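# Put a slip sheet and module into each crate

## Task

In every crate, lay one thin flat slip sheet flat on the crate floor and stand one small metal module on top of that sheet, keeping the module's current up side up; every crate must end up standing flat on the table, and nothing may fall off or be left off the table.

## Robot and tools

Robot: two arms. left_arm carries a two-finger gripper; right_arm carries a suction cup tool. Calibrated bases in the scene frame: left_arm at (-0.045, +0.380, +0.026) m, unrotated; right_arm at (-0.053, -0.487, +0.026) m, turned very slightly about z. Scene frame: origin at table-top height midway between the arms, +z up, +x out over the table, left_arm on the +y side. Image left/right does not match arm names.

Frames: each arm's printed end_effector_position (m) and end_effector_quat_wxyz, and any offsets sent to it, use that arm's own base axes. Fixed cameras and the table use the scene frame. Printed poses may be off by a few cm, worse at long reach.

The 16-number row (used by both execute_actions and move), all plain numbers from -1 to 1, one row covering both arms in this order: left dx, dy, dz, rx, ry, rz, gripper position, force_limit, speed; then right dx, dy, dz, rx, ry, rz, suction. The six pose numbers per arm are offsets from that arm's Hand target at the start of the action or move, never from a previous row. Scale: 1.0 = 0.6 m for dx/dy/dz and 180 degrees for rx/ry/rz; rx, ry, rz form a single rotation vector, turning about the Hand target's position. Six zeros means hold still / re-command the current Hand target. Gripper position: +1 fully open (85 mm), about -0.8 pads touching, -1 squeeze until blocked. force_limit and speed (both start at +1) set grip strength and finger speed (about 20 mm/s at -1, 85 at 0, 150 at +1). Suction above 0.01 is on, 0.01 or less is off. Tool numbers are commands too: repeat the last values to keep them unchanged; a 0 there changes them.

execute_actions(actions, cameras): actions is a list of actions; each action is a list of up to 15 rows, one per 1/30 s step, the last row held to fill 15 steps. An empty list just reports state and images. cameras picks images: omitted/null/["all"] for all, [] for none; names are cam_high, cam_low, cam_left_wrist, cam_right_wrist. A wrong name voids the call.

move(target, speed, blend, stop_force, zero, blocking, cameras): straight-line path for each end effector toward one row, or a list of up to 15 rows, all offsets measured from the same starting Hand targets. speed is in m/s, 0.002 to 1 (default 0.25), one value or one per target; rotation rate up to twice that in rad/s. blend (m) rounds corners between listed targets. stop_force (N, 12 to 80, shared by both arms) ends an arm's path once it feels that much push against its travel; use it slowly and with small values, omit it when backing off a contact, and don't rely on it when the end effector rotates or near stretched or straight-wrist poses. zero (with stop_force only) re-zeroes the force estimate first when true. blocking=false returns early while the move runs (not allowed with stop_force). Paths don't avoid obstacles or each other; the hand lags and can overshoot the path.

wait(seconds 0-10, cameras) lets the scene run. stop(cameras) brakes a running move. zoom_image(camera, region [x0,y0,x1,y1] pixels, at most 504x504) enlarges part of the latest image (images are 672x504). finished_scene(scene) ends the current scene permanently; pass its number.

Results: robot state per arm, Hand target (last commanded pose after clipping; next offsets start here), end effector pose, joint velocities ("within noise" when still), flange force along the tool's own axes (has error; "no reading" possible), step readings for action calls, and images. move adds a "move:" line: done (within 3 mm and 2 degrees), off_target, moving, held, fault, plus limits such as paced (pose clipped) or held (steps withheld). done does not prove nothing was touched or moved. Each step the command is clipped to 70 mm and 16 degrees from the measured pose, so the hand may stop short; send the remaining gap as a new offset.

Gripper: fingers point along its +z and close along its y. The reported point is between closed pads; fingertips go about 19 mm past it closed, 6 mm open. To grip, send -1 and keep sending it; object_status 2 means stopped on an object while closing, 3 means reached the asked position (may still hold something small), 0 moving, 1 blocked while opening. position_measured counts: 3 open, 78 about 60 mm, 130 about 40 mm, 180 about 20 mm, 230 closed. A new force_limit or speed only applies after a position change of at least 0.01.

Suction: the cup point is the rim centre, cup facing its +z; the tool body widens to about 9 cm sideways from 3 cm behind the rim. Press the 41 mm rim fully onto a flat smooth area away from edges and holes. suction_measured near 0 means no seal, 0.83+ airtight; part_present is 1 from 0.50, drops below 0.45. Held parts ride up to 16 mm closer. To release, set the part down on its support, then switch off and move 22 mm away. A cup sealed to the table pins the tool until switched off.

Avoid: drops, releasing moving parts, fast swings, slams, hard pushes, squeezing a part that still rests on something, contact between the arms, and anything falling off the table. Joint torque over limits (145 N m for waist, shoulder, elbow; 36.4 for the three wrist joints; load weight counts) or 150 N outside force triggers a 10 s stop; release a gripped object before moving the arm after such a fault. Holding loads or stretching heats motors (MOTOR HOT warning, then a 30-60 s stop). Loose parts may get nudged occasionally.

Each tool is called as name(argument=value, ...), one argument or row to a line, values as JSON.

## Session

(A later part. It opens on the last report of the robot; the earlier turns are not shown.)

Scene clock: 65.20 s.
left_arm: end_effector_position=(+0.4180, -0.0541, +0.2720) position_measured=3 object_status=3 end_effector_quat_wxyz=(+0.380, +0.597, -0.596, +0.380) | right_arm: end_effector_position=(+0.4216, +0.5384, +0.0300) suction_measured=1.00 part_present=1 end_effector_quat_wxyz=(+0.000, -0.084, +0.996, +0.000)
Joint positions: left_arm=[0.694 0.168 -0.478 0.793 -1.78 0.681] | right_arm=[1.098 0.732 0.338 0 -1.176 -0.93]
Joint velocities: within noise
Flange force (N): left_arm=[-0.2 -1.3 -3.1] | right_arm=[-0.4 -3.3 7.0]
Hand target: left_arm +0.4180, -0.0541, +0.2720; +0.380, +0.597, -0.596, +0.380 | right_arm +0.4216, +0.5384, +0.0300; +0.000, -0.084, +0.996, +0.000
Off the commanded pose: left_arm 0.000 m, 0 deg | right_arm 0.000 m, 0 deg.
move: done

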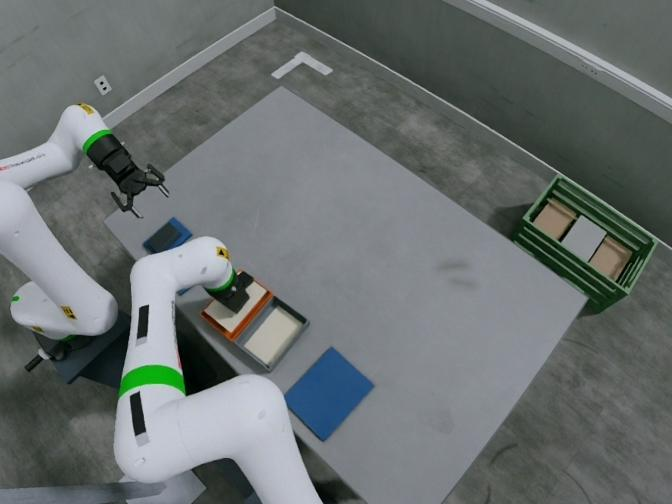

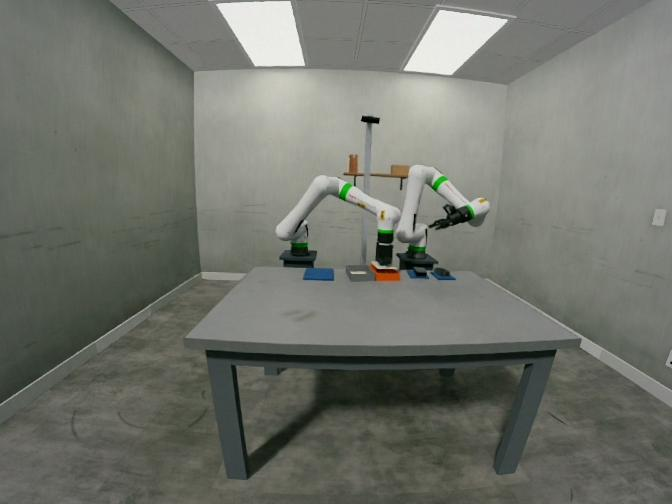

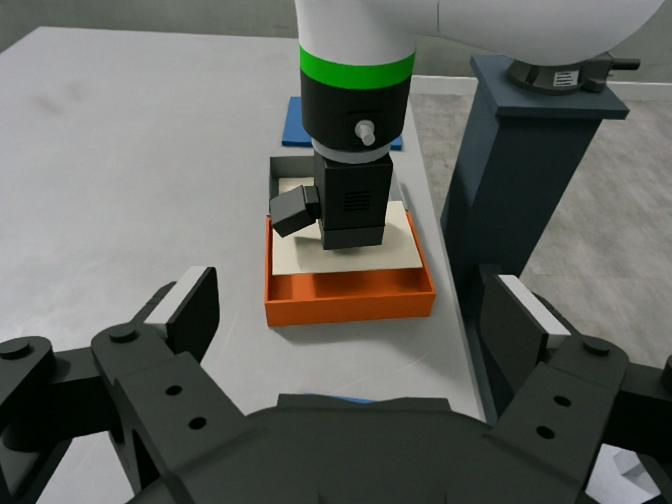

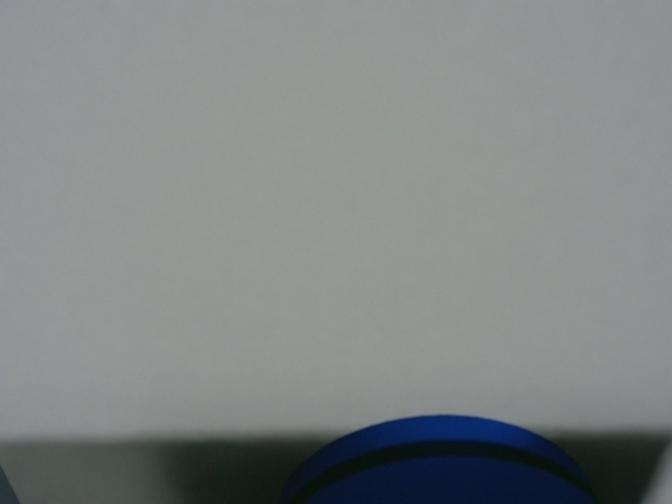

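move(
  target=[0, 0, 0, 0, 0, 0, 1, 1, 1, -0.002, 0, -0.05, 0, 0, 0, 1],
  speed=0.1,
  cameras=[],
)

move(
  target=[0, 0, 0, 0, 0, 0, 1, 1, 1, 0, 0, -0.065, 0, 0, 0, 1],
  speed=0.012,
  stop_force=12,
)

zoom_image(
  camera="cam_left_wrist",
  region=[240, 180, 460, 330],
)

Scene clock: 67.13 s.
left_arm: end_effector_position=(+0.4180, -0.0541, +0.2720) position_measured=3 object_status=3 end_effector_quat_wxyz=(+0.380, +0.597, -0.596, +0.380) | right_arm: end_effector_position=(+0.4203, +0.5384, +0.0000) suction_measured=1.00 part_present=1 end_effector_quat_wxyz=(+0.000, -0.084, +0.996, +0.000)
Joint positions: left_arm=[0.694 0.168 -0.478 0.793 -1.78 0.681] | right_arm=[1.1 0.762 0.313 0 -1.122 -0.932]
Joint velocities: within noise
Flange force (N): left_arm=[0.6 -1.9 -2.6] | right_arm=[-0.6 -2.4 5.8]
Hand target: left_arm +0.4180, -0.0541, +0.2720; +0.380, +0.597, -0.596, +0.380 | right_arm +0.4204, +0.5384, +0.0000; +0.000, -0.084, +0.996, +0.000
Off the commanded pose: left_arm 0.000 m, 0 deg | right_arm 0.000 m, 0 deg.
move: done
No camera images: "cameras" was empty.

Scene clock: 70.63 s.
left_arm: end_effector_position=(+0.4180, -0.0541, +0.2720) position_measured=3 object_status=3 end_effector_quat_wxyz=(+0.380, +0.597, -0.596, +0.380) | right_arm: end_effector_position=(+0.4204, +0.5384, -0.0344) suction_measured=1.00 part_present=1 end_effector_quat_wxyz=(+0.000, -0.084, +0.996, +0.000)
Joint positions: left_arm=[0.694 0.168 -0.478 0.793 -1.78 0.681] | right_arm=[1.1 0.803 0.294 0.001 -1.062 -0.932]
Joint velocities: within noise
Flange force (N): left_arm=[0.1 -1.7 -3.4] | right_arm=[0.8 -2.6 -14.5]
Hand target: left_arm +0.4180, -0.0541, +0.2720; +0.380, +0.597, -0.596, +0.380 | right_arm +0.4204, +0.5384, -0.0344; +0.000, -0.084, +0.996, +0.000 (not the last commanded pose)
Off the commanded pose: left_arm 0.000 m, 0 deg | right_arm 0.005 m, 0 deg.
move: contact (right_arm)

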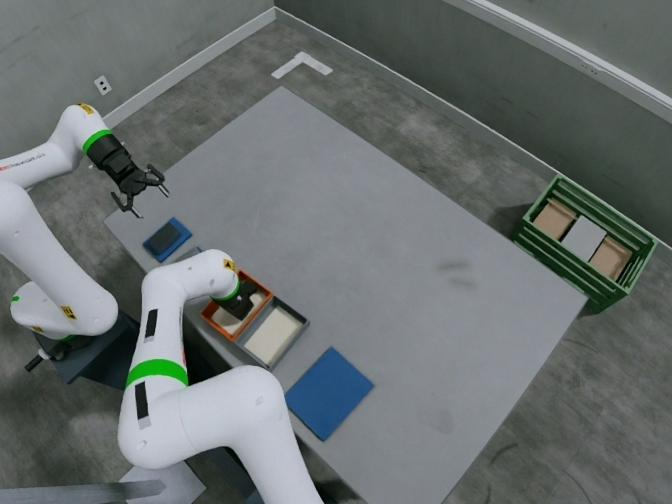

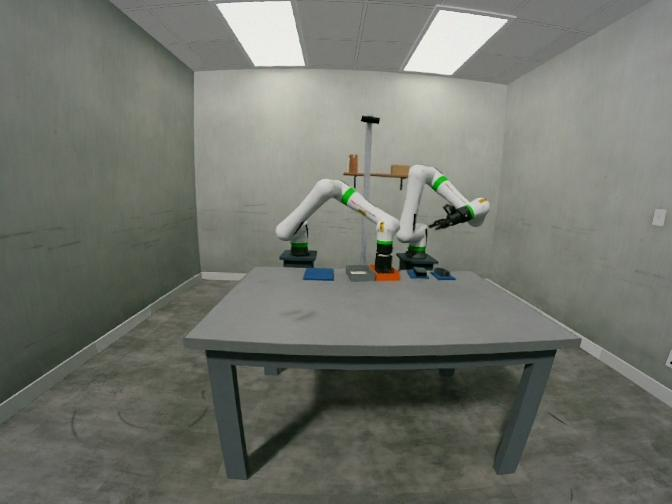

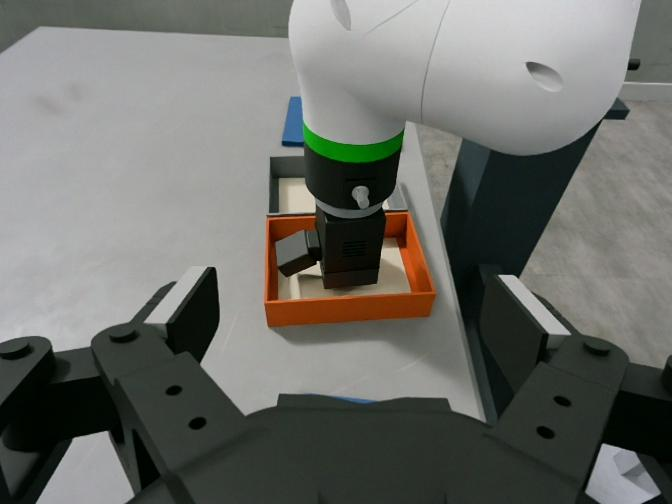

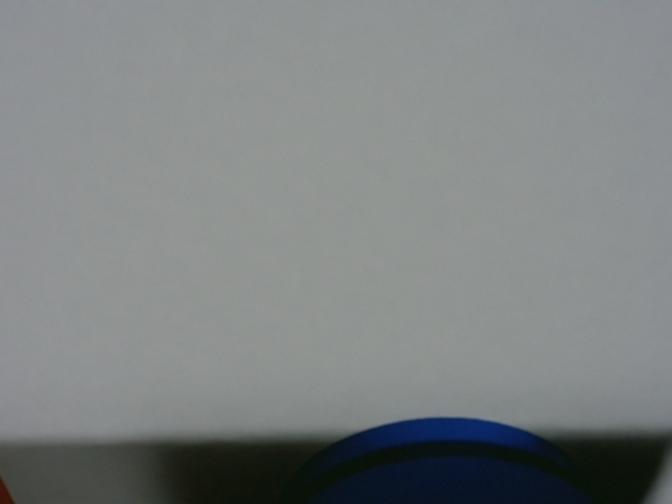

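Scaled by 2.291 from the camera's 672x504 image, which has a finer 960x720 frame.

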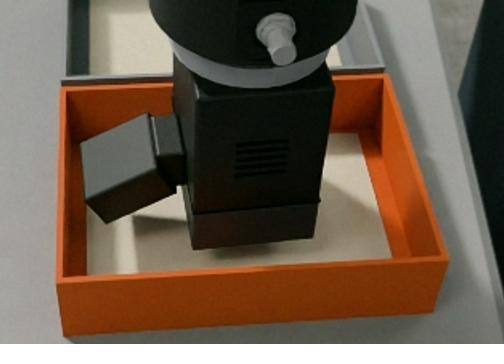

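execute_actions(
  actions=[
    [[0, 0, 0, 0, 0, 0, 1, 1, 1, 0, 0, 0.002, 0, 0, 0, 0]],
    [[0, 0, 0, 0, 0, 0, 1, 1, 1, 0, 0, 0, 0, 0, 0, 0]],
  ],
  cameras=[],
)

move(
  target=[
    [0, 0, 0, 0, 0, 0, 1, 1, 1, 0, 0, 0.05, 0, 0, 0, 0],
    [0, 0, 0, 0, 0, 0, 1, 1, 1, 0, 0, 0.35, 0, 0, 0, 0],
    [-0.0407, -0.0692, -0.2867, 0.2656, -0.3045, -0.478, 1, 1, 1, -0.033, -0.85, 0.467, 0, 0, -0.0533, 0],
  ],
  speed=[0.03, 0.2, 0.25],
  blend=[0.005, 0.03, 0],
)

zoom_image(
  camera="cam_left_wrist",
  region=[150, 150, 550, 450],
)

zoom_image(
  camera="cam_high",
  region=[190, 250, 320, 380],
)

Scene clock: 74.70 s.
left_arm: end_effector_position=(+0.4180, -0.0541, +0.2720) position_measured=3 object_status=3 end_effector_quat_wxyz=(+0.380, +0.597, -0.596, +0.380) | right_arm: end_effector_position=(+0.4204, +0.5384, -0.0332) suction_measured=0.00 part_present=0 end_effector_quat_wxyz=(+0.000, -0.084, +0.996, +0.000)
Joint positions: left_arm=[0.694 0.168 -0.478 0.793 -1.78 0.681] | right_arm=[1.1 0.801 0.295 0 -1.064 -0.932]
Joint velocities: within noise
Flange force (N): left_arm=[-0.7 -2.0 -4.1] | right_arm=[-0.5 -1.7 -16.0]
Flange force at the end of the 1st action (N): left_arm=[-0.3 -1.9 -3.0] | right_arm=[-0.6 -2.0 -16.1]
Hand target: left_arm +0.4180, -0.0541, +0.2720; +0.380, +0.597, -0.596, +0.380 | right_arm +0.4204, +0.5384, -0.0332; +0.000, -0.084, +0.996, +0.000
Off the commanded pose: left_arm 0.000 m, 0 deg | right_arm 0.000 m, 0 deg.
Step readings (end_effector_position of left_arm | right_arm; steps 1 to 15: 1st action; 16 to 30: 2nd action):
0: (+0.4180, -0.0541, +0.2720) | (+0.4204, +0.5384, -0.0344)
1: (+0.4180, -0.0541, +0.2720) | (+0.4204, +0.5384, -0.0344)
2: (+0.4180, -0.0541, +0.2720) | (+0.4204, +0.5383, -0.0343)
4: (+0.4180, -0.0541, +0.2720) | (+0.4204, +0.5384, -0.0338)
8: (+0.4180, -0.0541, +0.2720) | (+0.4204, +0.5384, -0.0334)
15: (+0.4180, -0.0541, +0.2720) | (+0.4204, +0.5384, -0.0332)
16: (+0.4180, -0.0541, +0.2720) | (+0.4204, +0.5384, -0.0332)
17: (+0.4180, -0.0541, +0.2720) | (+0.4204, +0.5384, -0.0332)
19: (+0.4180, -0.0541, +0.2720) | (+0.4204, +0.5384, -0.0332)
23: (+0.4180, -0.0541, +0.2720) | (+0.4204, +0.5384, -0.0332)
30: (+0.4180, -0.0541, +0.2720) | (+0.4204, +0.5384, -0.0332)
No camera images: "cameras" was empty.

Scene clock: 81.00 s.
left_arm: end_effector_position=(+0.3936, -0.0956, +0.1000) position_measured=3 object_status=3 end_effector_quat_wxyz=(+0.000, +0.067, +0.998, +0.000) | right_arm: end_effector_position=(+0.4006, +0.0285, +0.2470) suction_measured=0.00 part_present=0 end_effector_quat_wxyz=(+0.000, +0.000, +1.000, +0.000)
Joint positions: left_arm=[0.089 -0.014 -0.453 0.001 -1.132 -0.224] | right_arm=[0.401 -0.116 -0.233 0 -1.453 -0.4]
Joint velocities: within noise
Flange force (N): left_arm=[-3.2 -0.5 -2.5] | right_arm=[-4.6 -4.1 5.5]
Hand target: left_arm +0.3936, -0.0956, +0.1000; +0.000, +0.067, +0.998, +0.000 | right_arm +0.4006, +0.0284, +0.2470; +0.000, +0.000, +1.000, +0.000
Off the commanded pose: left_arm 0.000 m, 0 deg | right_arm 0.000 m, 0 deg.
move: done

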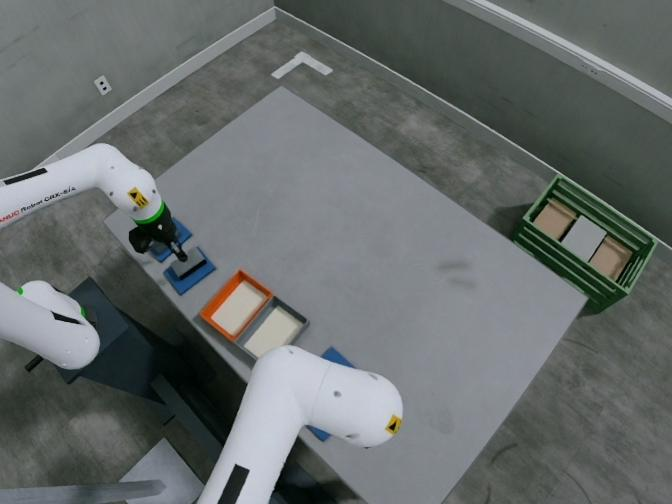

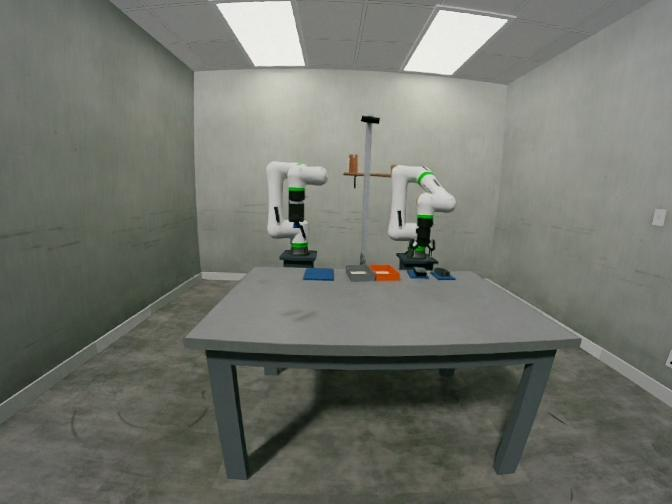

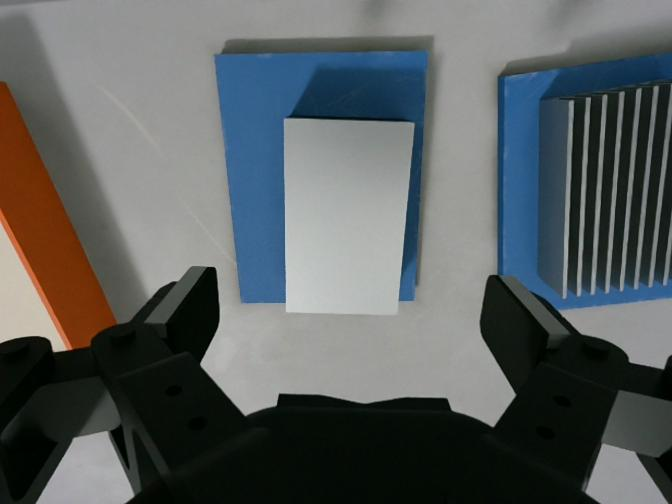

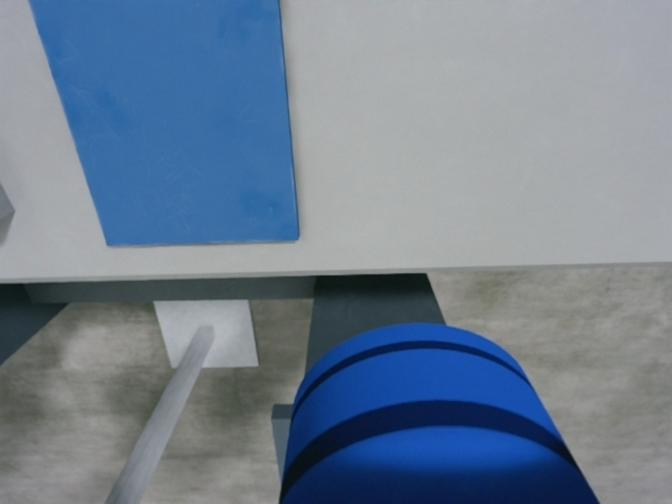

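Scaled by 1.260 from the camera's 672x504 image, which has a finer 960x720 frame.

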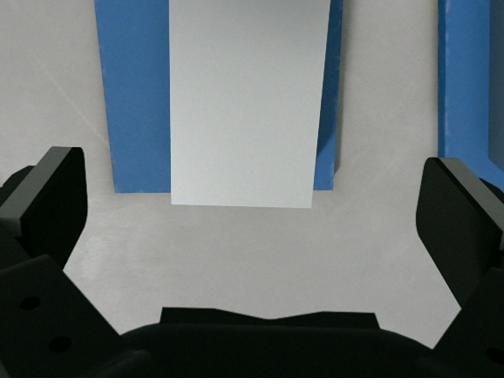

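Scaled by 3.877 from the camera's 672x504 image, which has a finer 960x720 frame.

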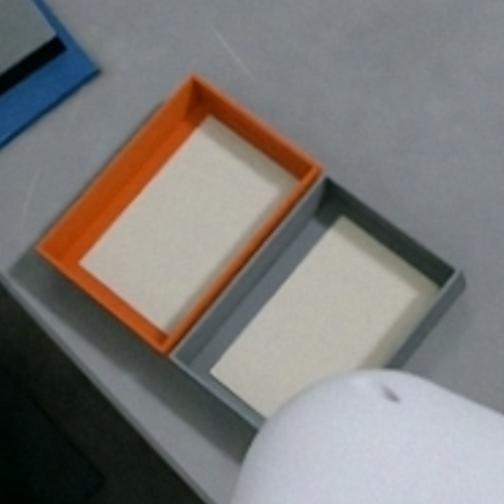

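move(
  target=[0, 0, -0.1083, 0, 0, 0, 1, 1, 1, 0, 0, 0, 0, 0, 0, 0],
  speed=0.12,
  cameras=["cam_left_wrist"],
)

move(
  target=[0, 0, -0.055, 0, 0, 0, 1, 1, 1, 0, 0, 0, 0, 0, 0, 0],
  speed=0.02,
  stop_force=15,
  cameras=["cam_left_wrist", "cam_high"],
)

zoom_image(
  camera="cam_high",
  region=[120, 200, 240, 310],
)

Scene clock: 82.70 s.
left_arm: end_effector_position=(+0.3936, -0.0956, +0.0351) position_measured=3 object_status=3 end_effector_quat_wxyz=(+0.000, +0.067, +0.998, +0.000) | right_arm: end_effector_position=(+0.4006, +0.0284, +0.2470) suction_measured=0.00 part_present=0 end_effector_quat_wxyz=(+0.000, +0.000, +1.000, +0.000)
Joint positions: left_arm=[0.089 0.076 -0.535 0.001 -0.96 -0.224] | right_arm=[0.401 -0.116 -0.233 0 -1.453 -0.4]
Joint velocities: within noise
Flange force (N): left_arm=[-2.3 0.3 -3.2] | right_arm=[-3.6 -3.3 5.5]
Hand target: left_arm +0.3936, -0.0956, +0.0350; +0.000, +0.067, +0.998, +0.000 | right_arm +0.4006, +0.0284, +0.2470; +0.000, +0.000, +1.000, +0.000
Off the commanded pose: left_arm 0.000 m, 0 deg | right_arm 0.000 m, 0 deg.
move: done
Images, in order (width x height): cam_left_wrist 672x504.

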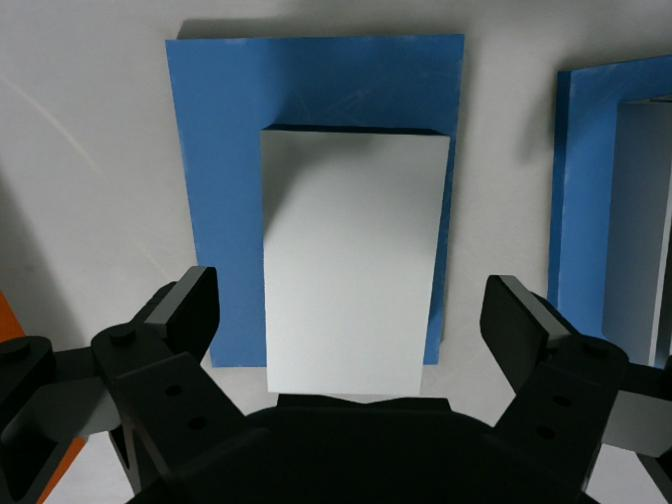

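Scene clock: 85.13 s.
left_arm: end_effector_position=(+0.3936, -0.0956, +0.0020) position_measured=3 object_status=3 end_effector_quat_wxyz=(+0.000, +0.067, +0.998, +0.000) | right_arm: end_effector_position=(+0.4006, +0.0284, +0.2470) suction_measured=0.00 part_present=0 end_effector_quat_wxyz=(+0.000, +0.000, +1.000, +0.000)
Joint positions: left_arm=[0.089 0.133 -0.567 0.001 -0.87 -0.224] | right_arm=[0.401 -0.116 -0.233 0 -1.453 -0.4]
Joint velocities: within noise
Flange force (N): left_arm=[-3.7 0.3 -1.4] | right_arm=[-4.2 -3.4 5.3]
Hand target: left_arm +0.3936, -0.0956, +0.0020; +0.000, +0.067, +0.998, +0.000 | right_arm +0.4006, +0.0284, +0.2470; +0.000, +0.000, +1.000, +0.000
Off the commanded pose: left_arm 0.000 m, 0 deg | right_arm 0.000 m, 0 deg.
move: done
Images, in order (width x height): cam_high 672x504, cam_left_wrist 672x504.

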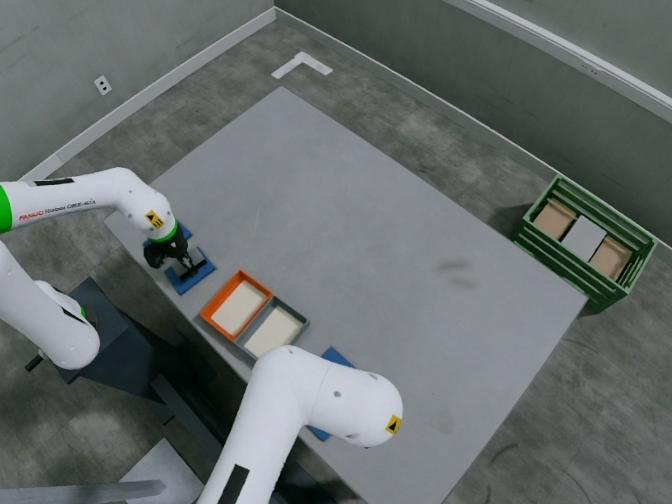

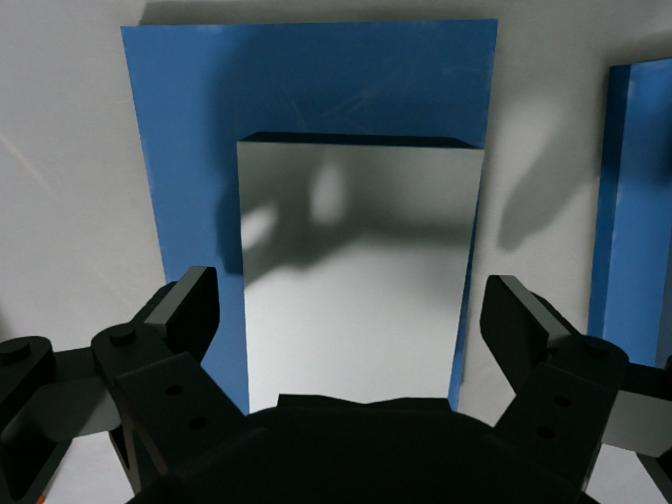

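Scaled by 4.200 from the camera's 672x504 image, which has a finer 960x720 frame.

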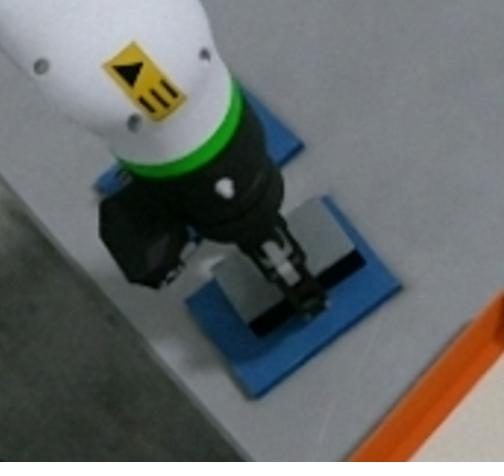

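execute_actions(
  actions=[
    [[0, 0, 0, 0, 0, 0, -1, -0.6, -1, 0, 0, 0, 0, 0, 0, 0]],
    [[0, 0, 0, 0, 0, 0, -1, -0.6, -1, 0, 0, 0, 0, 0, 0, 0]],
    [[0, 0, 0, 0, 0, 0, -1, -0.6, -1, 0, 0, 0, 0, 0, 0, 0]],
    [[0, 0, 0, 0, 0, 0, -1, -0.6, -1, 0, 0, 0, 0, 0, 0, 0]],
  ],
  cameras=["cam_left_wrist"],
)

Scene clock: 87.90 s.
left_arm: end_effector_position=(+0.3936, -0.0956, +0.0020) position_measured=78 object_status=2 end_effector_quat_wxyz=(+0.000, +0.067, +0.998, +0.000) | right_arm: end_effector_position=(+0.4006, +0.0284, +0.2470) suction_measured=0.00 part_present=0 end_effector_quat_wxyz=(+0.000, +0.000, +1.000, +0.000)
Joint positions: left_arm=[0.089 0.133 -0.567 0.001 -0.87 -0.224] | right_arm=[0.401 -0.116 -0.233 0 -1.453 -0.4]
Joint velocities: within noise
Flange force (N): left_arm=[2.0 3.3 -21.0] | right_arm=[-3.6 -3.6 5.2]
Flange force at the end of the 1st action (N): left_arm=[-3.4 -0.1 -1.3] | right_arm=[-3.6 -3.3 5.3]
Flange force at the end of the 2nd action (N): left_arm=[-3.4 0.2 -1.2] | right_arm=[-2.9 -3.8 5.7]
Flange force at the end of the 3rd action (N): left_arm=[2.5 3.5 -20.1] | right_arm=[-3.3 -3.8 5.7]
Hand target: left_arm +0.3936, -0.0956, +0.0020; +0.000, +0.067, +0.998, +0.000 | right_arm +0.4006, +0.0284, +0.2470; +0.000, +0.000, +1.000, +0.000
Off the commanded pose: left_arm 0.000 m, 0 deg | right_arm 0.000 m, 0 deg.
Step readings (end_effector_position of left_arm | right_arm; steps 1 to 15: 1st action; 16 to 30: 2nd action; 31 to 45: 3rd action; 46 to 60: 4th action):
0: (+0.3936, -0.0956, +0.0020) | (+0.4006, +0.0284, +0.2470)
1: (+0.3936, -0.0956, +0.0020) | (+0.4006, +0.0284, +0.2470)
2: (+0.3936, -0.0956, +0.0020) | (+0.4006, +0.0284, +0.2470)
4: (+0.3936, -0.0956, +0.0020) | (+0.4006, +0.0284, +0.2470)
8: (+0.3936, -0.0956, +0.0020) | (+0.4006, +0.0284, +0.2470)
15: (+0.3936, -0.0956, +0.0020) | (+0.4006, +0.0284, +0.2470)
16: (+0.3936, -0.0956, +0.0020) | (+0.4006, +0.0284, +0.2470)
17: (+0.3936, -0.0956, +0.0020) | (+0.4006, +0.0284, +0.2470)
19: (+0.3936, -0.0956, +0.0020) | (+0.4006, +0.0284, +0.2470)
23: (+0.3936, -0.0956, +0.0020) | (+0.4006, +0.0284, +0.2470)
30: (+0.3936, -0.0956, +0.0020) | (+0.4006, +0.0284, +0.2470)
31: (+0.3936, -0.0956, +0.0020) | (+0.4006, +0.0284, +0.2470)
32: (+0.3936, -0.0956, +0.0020) | (+0.4006, +0.0284, +0.2470)
34: (+0.3936, -0.0956, +0.0020) | (+0.4006, +0.0284, +0.2470)
38: (+0.3936, -0.0956, +0.0020) | (+0.4006, +0.0284, +0.2470)
45: (+0.3936, -0.0956, +0.0020) | (+0.4006, +0.0284, +0.2470)
46: (+0.3936, -0.0956, +0.0020) | (+0.4006, +0.0284, +0.2470)
47: (+0.3936, -0.0956, +0.0020) | (+0.4006, +0.0284, +0.2470)
49: (+0.3936, -0.0956, +0.0020) | (+0.4006, +0.0284, +0.2470)
53: (+0.3936, -0.0956, +0.0020) | (+0.4006, +0.0284, +0.2470)
60: (+0.3936, -0.0956, +0.0020) | (+0.4006, +0.0284, +0.2470)
Images, in order (width x height): cam_left_wrist 672x504.

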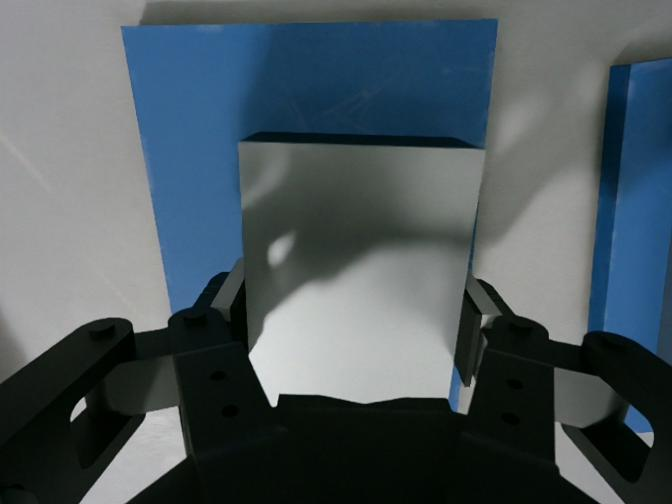

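move(
  target=[
    [0, 0, 0.0333, 0, 0, 0, -1, -0.6, -1, 0, 0, 0, 0, 0, 0, 0],
    [0, 0, 0.1833, 0, 0, 0, -1, -0.6, -1, 0, 0, 0, 0, 0, 0, 0],
    [0.0515, -0.6207, 0.1633, 0, 0, 0.0761, -1, -0.6, -1, 0, 0, 0, 0, 0, 0, 0],
  ],
  speed=[0.03, 0.12, 0.2],
  blend=[0.005, 0.03, 0],
)

zoom_image(
  camera="cam_left_wrist",
  region=[84, 0, 588, 420],
)

zoom_image(
  camera="cam_high",
  region=[180, 230, 330, 380],
)

Scene clock: 92.33 s.
left_arm: end_effector_position=(+0.4245, -0.4680, +0.1000) position_measured=78 object_status=2 end_effector_quat_wxyz=(+0.000, -0.053, +0.999, +0.000) | right_arm: end_effector_position=(+0.4006, +0.0284, +0.2470) suction_measured=0.00 part_present=0 end_effector_quat_wxyz=(+0.000, +0.000, +1.000, +0.000)
Joint positions: left_arm=[-0.627 0.529 0.231 0 -1.271 0.732] | right_arm=[0.401 -0.116 -0.233 0 -1.453 -0.4]
Joint velocities: within noise
Flange force (N): left_arm=[-6.8 -8.8 -0.8] | right_arm=[-3.5 -3.4 5.4]
Hand target: left_arm +0.4245, -0.4680, +0.1000; +0.000, -0.053, +0.999, +0.000 | right_arm +0.4006, +0.0284, +0.2470; +0.000, +0.000, +1.000, +0.000
Off the commanded pose: left_arm 0.000 m, 0 deg | right_arm 0.000 m, 0 deg.
move: done

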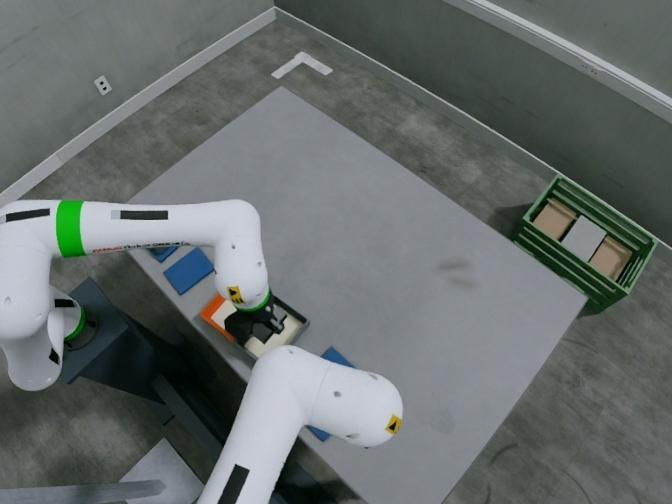

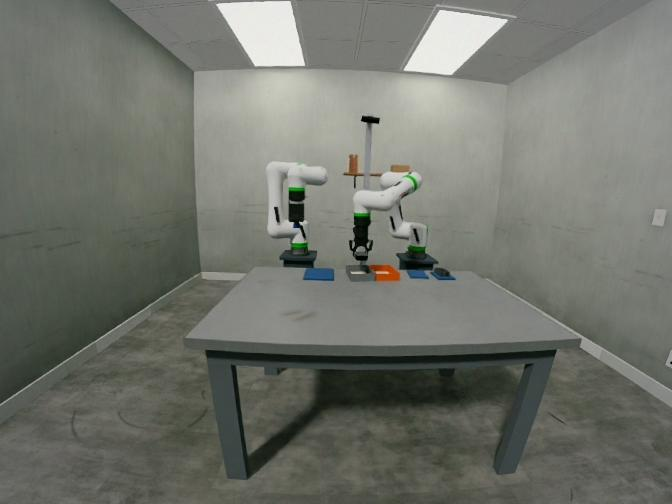

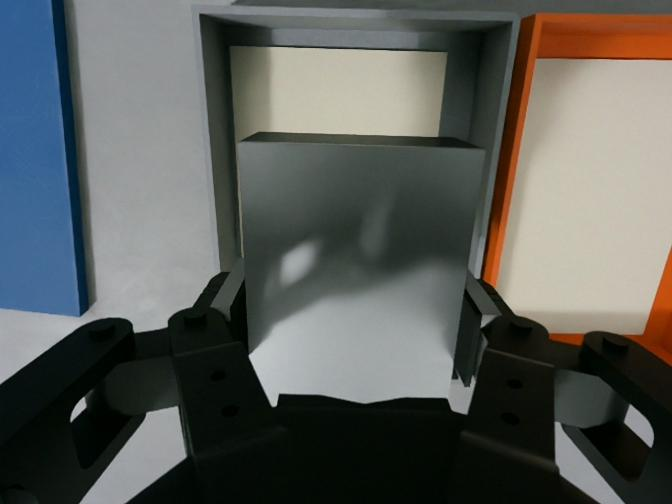

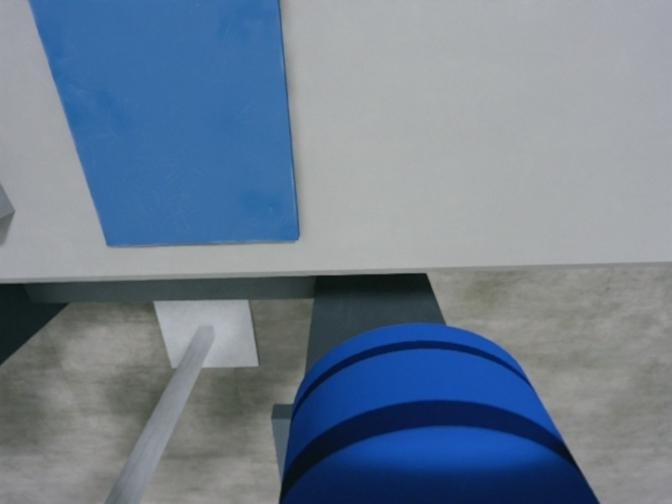

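Scaled by 1.000.

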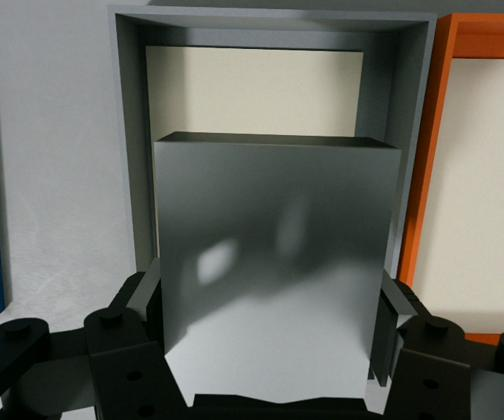

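Scaled by 3.360 from the camera's 672x504 image, which has a finer 960x720 frame.

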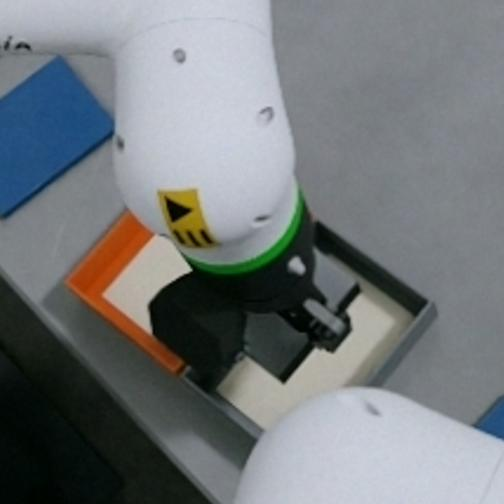

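move(
  target=[0, -0.0017, -0.1167, 0, 0, 0, -1, -0.6, -1, 0, 0, 0, 0, 0, 0, 0],
  speed=0.12,
  cameras=["cam_left_wrist", "cam_low", "cam_high"],
)

zoom_image(
  camera="cam_low",
  region=[330, 220, 420, 290],
)

zoom_image(
  camera="cam_high",
  region=[200, 260, 330, 380],
)

Scene clock: 98.50 s.
left_arm: end_effector_position=(+0.4245, -0.4690, +0.0301) position_measured=78 object_status=2 end_effector_quat_wxyz=(+0.000, -0.053, +0.999, +0.000) | right_arm: end_effector_position=(+0.4006, +0.0284, +0.2470) suction_measured=0.00 part_present=0 end_effector_quat_wxyz=(+0.000, +0.000, +1.000, +0.000)
Joint positions: left_arm=[-0.628 0.594 0.156 0 -1.132 0.733] | right_arm=[0.401 -0.116 -0.233 0 -1.453 -0.4]
Joint velocities: within noise
Flange force (N): left_arm=[-3.3 -3.6 1.2] | right_arm=[-3.2 -3.3 5.7]
Hand target: left_arm +0.4245, -0.4690, +0.0300; +0.000, -0.053, +0.999, +0.000 | right_arm +0.4006, +0.0284, +0.2470; +0.000, +0.000, +1.000, +0.000
Off the commanded pose: left_arm 0.000 m, 0 deg | right_arm 0.000 m, 0 deg.
move: done
Images, in order (width x height): cam_high 672x504, cam_low 672x504, cam_left_wrist 672x504.

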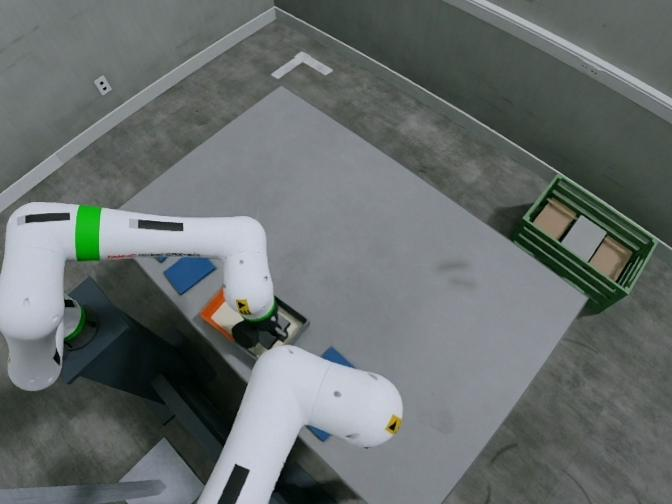

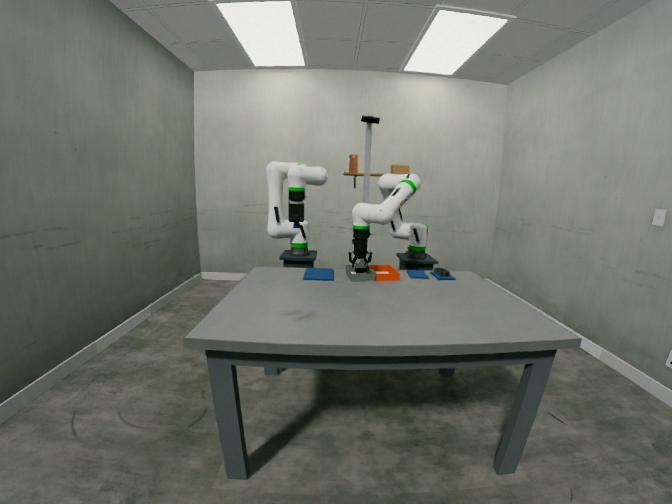

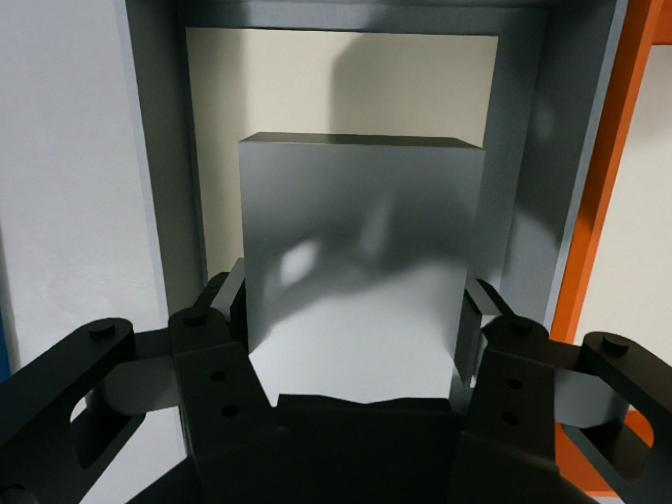

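Scaled by 5.600 from the camera's 672x504 image, which has a finer 960x720 frame.

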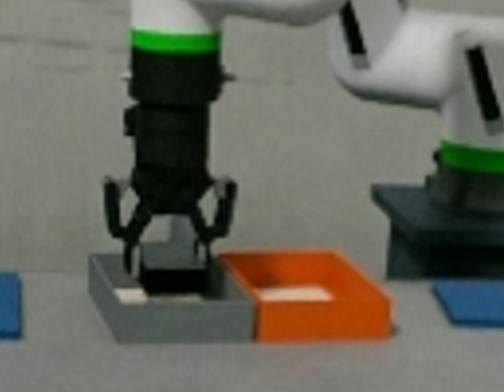

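Scaled by 3.877 from the camera's 672x504 image, which has a finer 960x720 frame.

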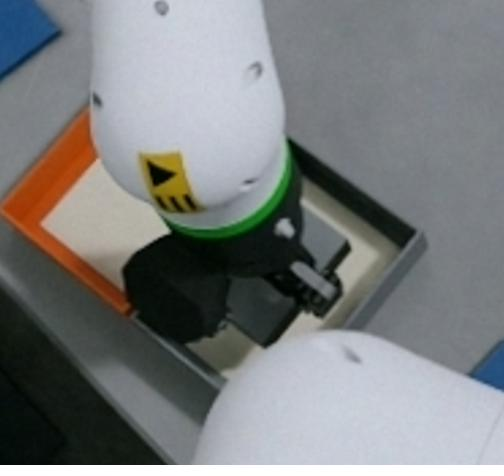

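move(
  target=[0, 0, -0.085, 0, 0, 0, -1, -0.6, -1, 0, 0, 0, 0, 0, 0, 0],
  speed=0.012,
  stop_force=12,
  cameras=["cam_left_wrist", "cam_low", "cam_high"],
)

zoom_image(
  camera="cam_low",
  region=[330, 220, 420, 290],
)

Scene clock: 102.10 s.
left_arm: end_effector_position=(+0.4246, -0.4691, -0.0028) position_measured=78 object_status=2 end_effector_quat_wxyz=(+0.000, -0.053, +0.999, -0.001) | right_arm: end_effector_position=(+0.4006, +0.0284, +0.2470) suction_measured=0.00 part_present=0 end_effector_quat_wxyz=(+0.000, +0.000, +1.000, +0.000)
Joint positions: left_arm=[-0.628 0.63 0.129 0 -1.068 0.733] | right_arm=[0.401 -0.116 -0.233 0 -1.453 -0.4]
Joint velocities: within noise
Flange force (N): left_arm=[-2.6 -1.0 -21.6] | right_arm=[-3.3 -3.7 5.2]
Hand target: left_arm +0.4246, -0.4691, -0.0028; +0.000, -0.053, +0.999, +0.000 (not the last commanded pose) | right_arm +0.4006, +0.0284, +0.2470; +0.000, +0.000, +1.000, +0.000
Off the commanded pose: left_arm 0.018 m, 0 deg | right_arm 0.000 m, 0 deg.
move: contact (left_arm)
Images, in order (width x height): cam_high 672x504, cam_low 672x504, cam_left_wrist 672x504.

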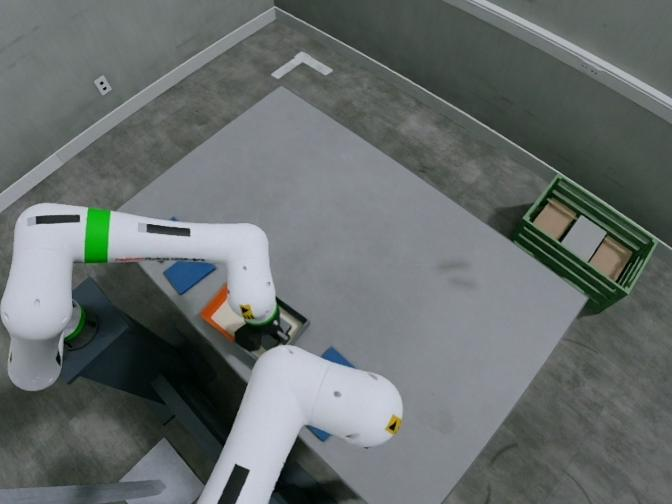

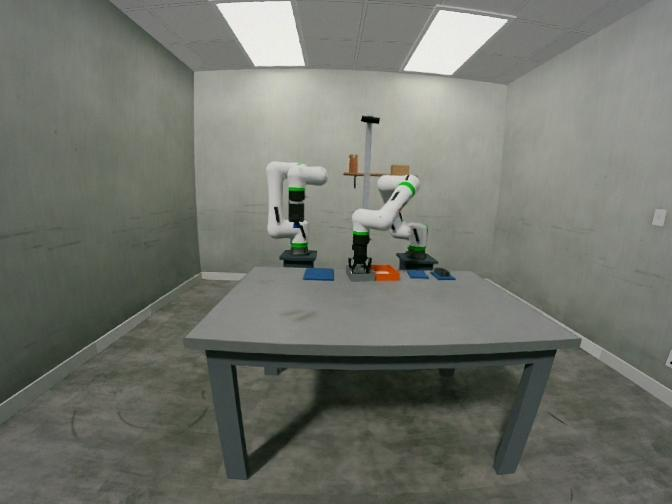

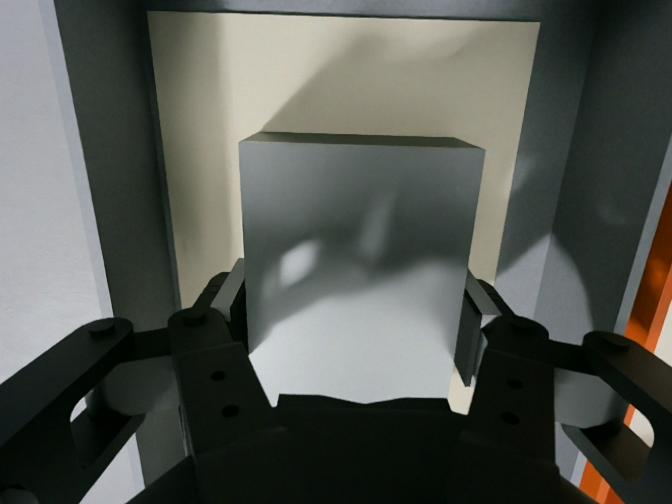

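Scaled by 5.600 from the camera's 672x504 image, which has a finer 960x720 frame.

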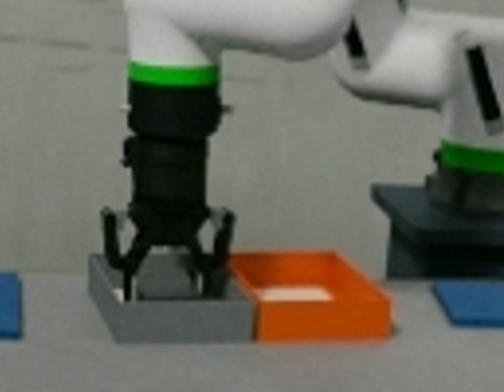

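execute_actions(
  actions=[
    [[0, 0, 0, 0, 0, 0, 0.75, -0.6, -1, 0, 0, 0, 0, 0, 0, 0]],
    [[0, 0, 0, 0, 0, 0, 0.75, -0.6, -1, 0, 0, 0, 0, 0, 0, 0]],
    [[0, 0, 0, 0, 0, 0, 0.75, -0.6, -1, 0, 0, 0, 0, 0, 0, 0]],
  ],
  cameras=["cam_left_wrist"],
)

Scene clock: 104.23 s.
left_arm: end_effector_position=(+0.4246, -0.4691, -0.0028) position_measured=35 object_status=3 end_effector_quat_wxyz=(+0.000, -0.053, +0.999, -0.001) | right_arm: end_effector_position=(+0.4006, +0.0284, +0.2470) suction_measured=0.00 part_present=0 end_effector_quat_wxyz=(+0.000, +0.000, +1.000, +0.000)
Joint positions: left_arm=[-0.628 0.63 0.129 0 -1.068 0.733] | right_arm=[0.401 -0.116 -0.233 0 -1.453 -0.4]
Joint velocities: within noise
Flange force (N): left_arm=[-5.2 -6.0 0.0] | right_arm=[-4.1 -2.9 5.2]
Flange force at the end of the 1st action (N): left_arm=[-4.6 -5.8 -0.3] | right_arm=[-3.4 -3.4 5.4]
Flange force at the end of the 2nd action (N): left_arm=[-4.4 -5.3 -0.2] | right_arm=[-3.4 -3.5 5.6]
Hand target: left_arm +0.4246, -0.4691, -0.0028; +0.000, -0.053, +0.999, +0.000 | right_arm +0.4006, +0.0284, +0.2470; +0.000, +0.000, +1.000, +0.000
Off the commanded pose: left_arm 0.000 m, 0 deg | right_arm 0.000 m, 0 deg.
Step readings (end_effector_position of left_arm | right_arm; steps 1 to 15: 1st action; 16 to 30: 2nd action; 31 to 45: 3rd action):
0: (+0.4246, -0.4691, -0.0028) | (+0.4006, +0.0284, +0.2470)
1: (+0.4246, -0.4691, -0.0028) | (+0.4006, +0.0284, +0.2470)
2: (+0.4246, -0.4691, -0.0028) | (+0.4006, +0.0284, +0.2470)
4: (+0.4245, -0.4690, -0.0029) | (+0.4006, +0.0284, +0.2470)
8: (+0.4245, -0.4690, -0.0029) | (+0.4006, +0.0284, +0.2470)
15: (+0.4245, -0.4690, -0.0029) | (+0.4006, +0.0284, +0.2470)
16: (+0.4245, -0.4690, -0.0029) | (+0.4006, +0.0284, +0.2470)
17: (+0.4245, -0.4690, -0.0029) | (+0.4006, +0.0284, +0.2470)
19: (+0.4245, -0.4690, -0.0029) | (+0.4006, +0.0284, +0.2470)
23: (+0.4245, -0.4690, -0.0029) | (+0.4006, +0.0284, +0.2470)
30: (+0.4245, -0.4690, -0.0028) | (+0.4006, +0.0284, +0.2470)
31: (+0.4245, -0.4690, -0.0028) | (+0.4006, +0.0284, +0.2470)
32: (+0.4245, -0.4690, -0.0028) | (+0.4006, +0.0284, +0.2470)
34: (+0.4245, -0.4690, -0.0028) | (+0.4006, +0.0284, +0.2470)
38: (+0.4246, -0.4691, -0.0028) | (+0.4006, +0.0284, +0.2470)
45: (+0.4246, -0.4691, -0.0028) | (+0.4006, +0.0284, +0.2470)
Images, in order (width x height): cam_left_wrist 672x504.

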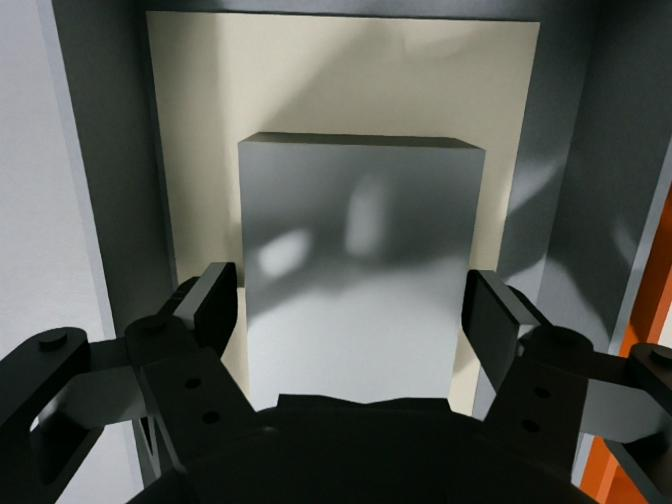

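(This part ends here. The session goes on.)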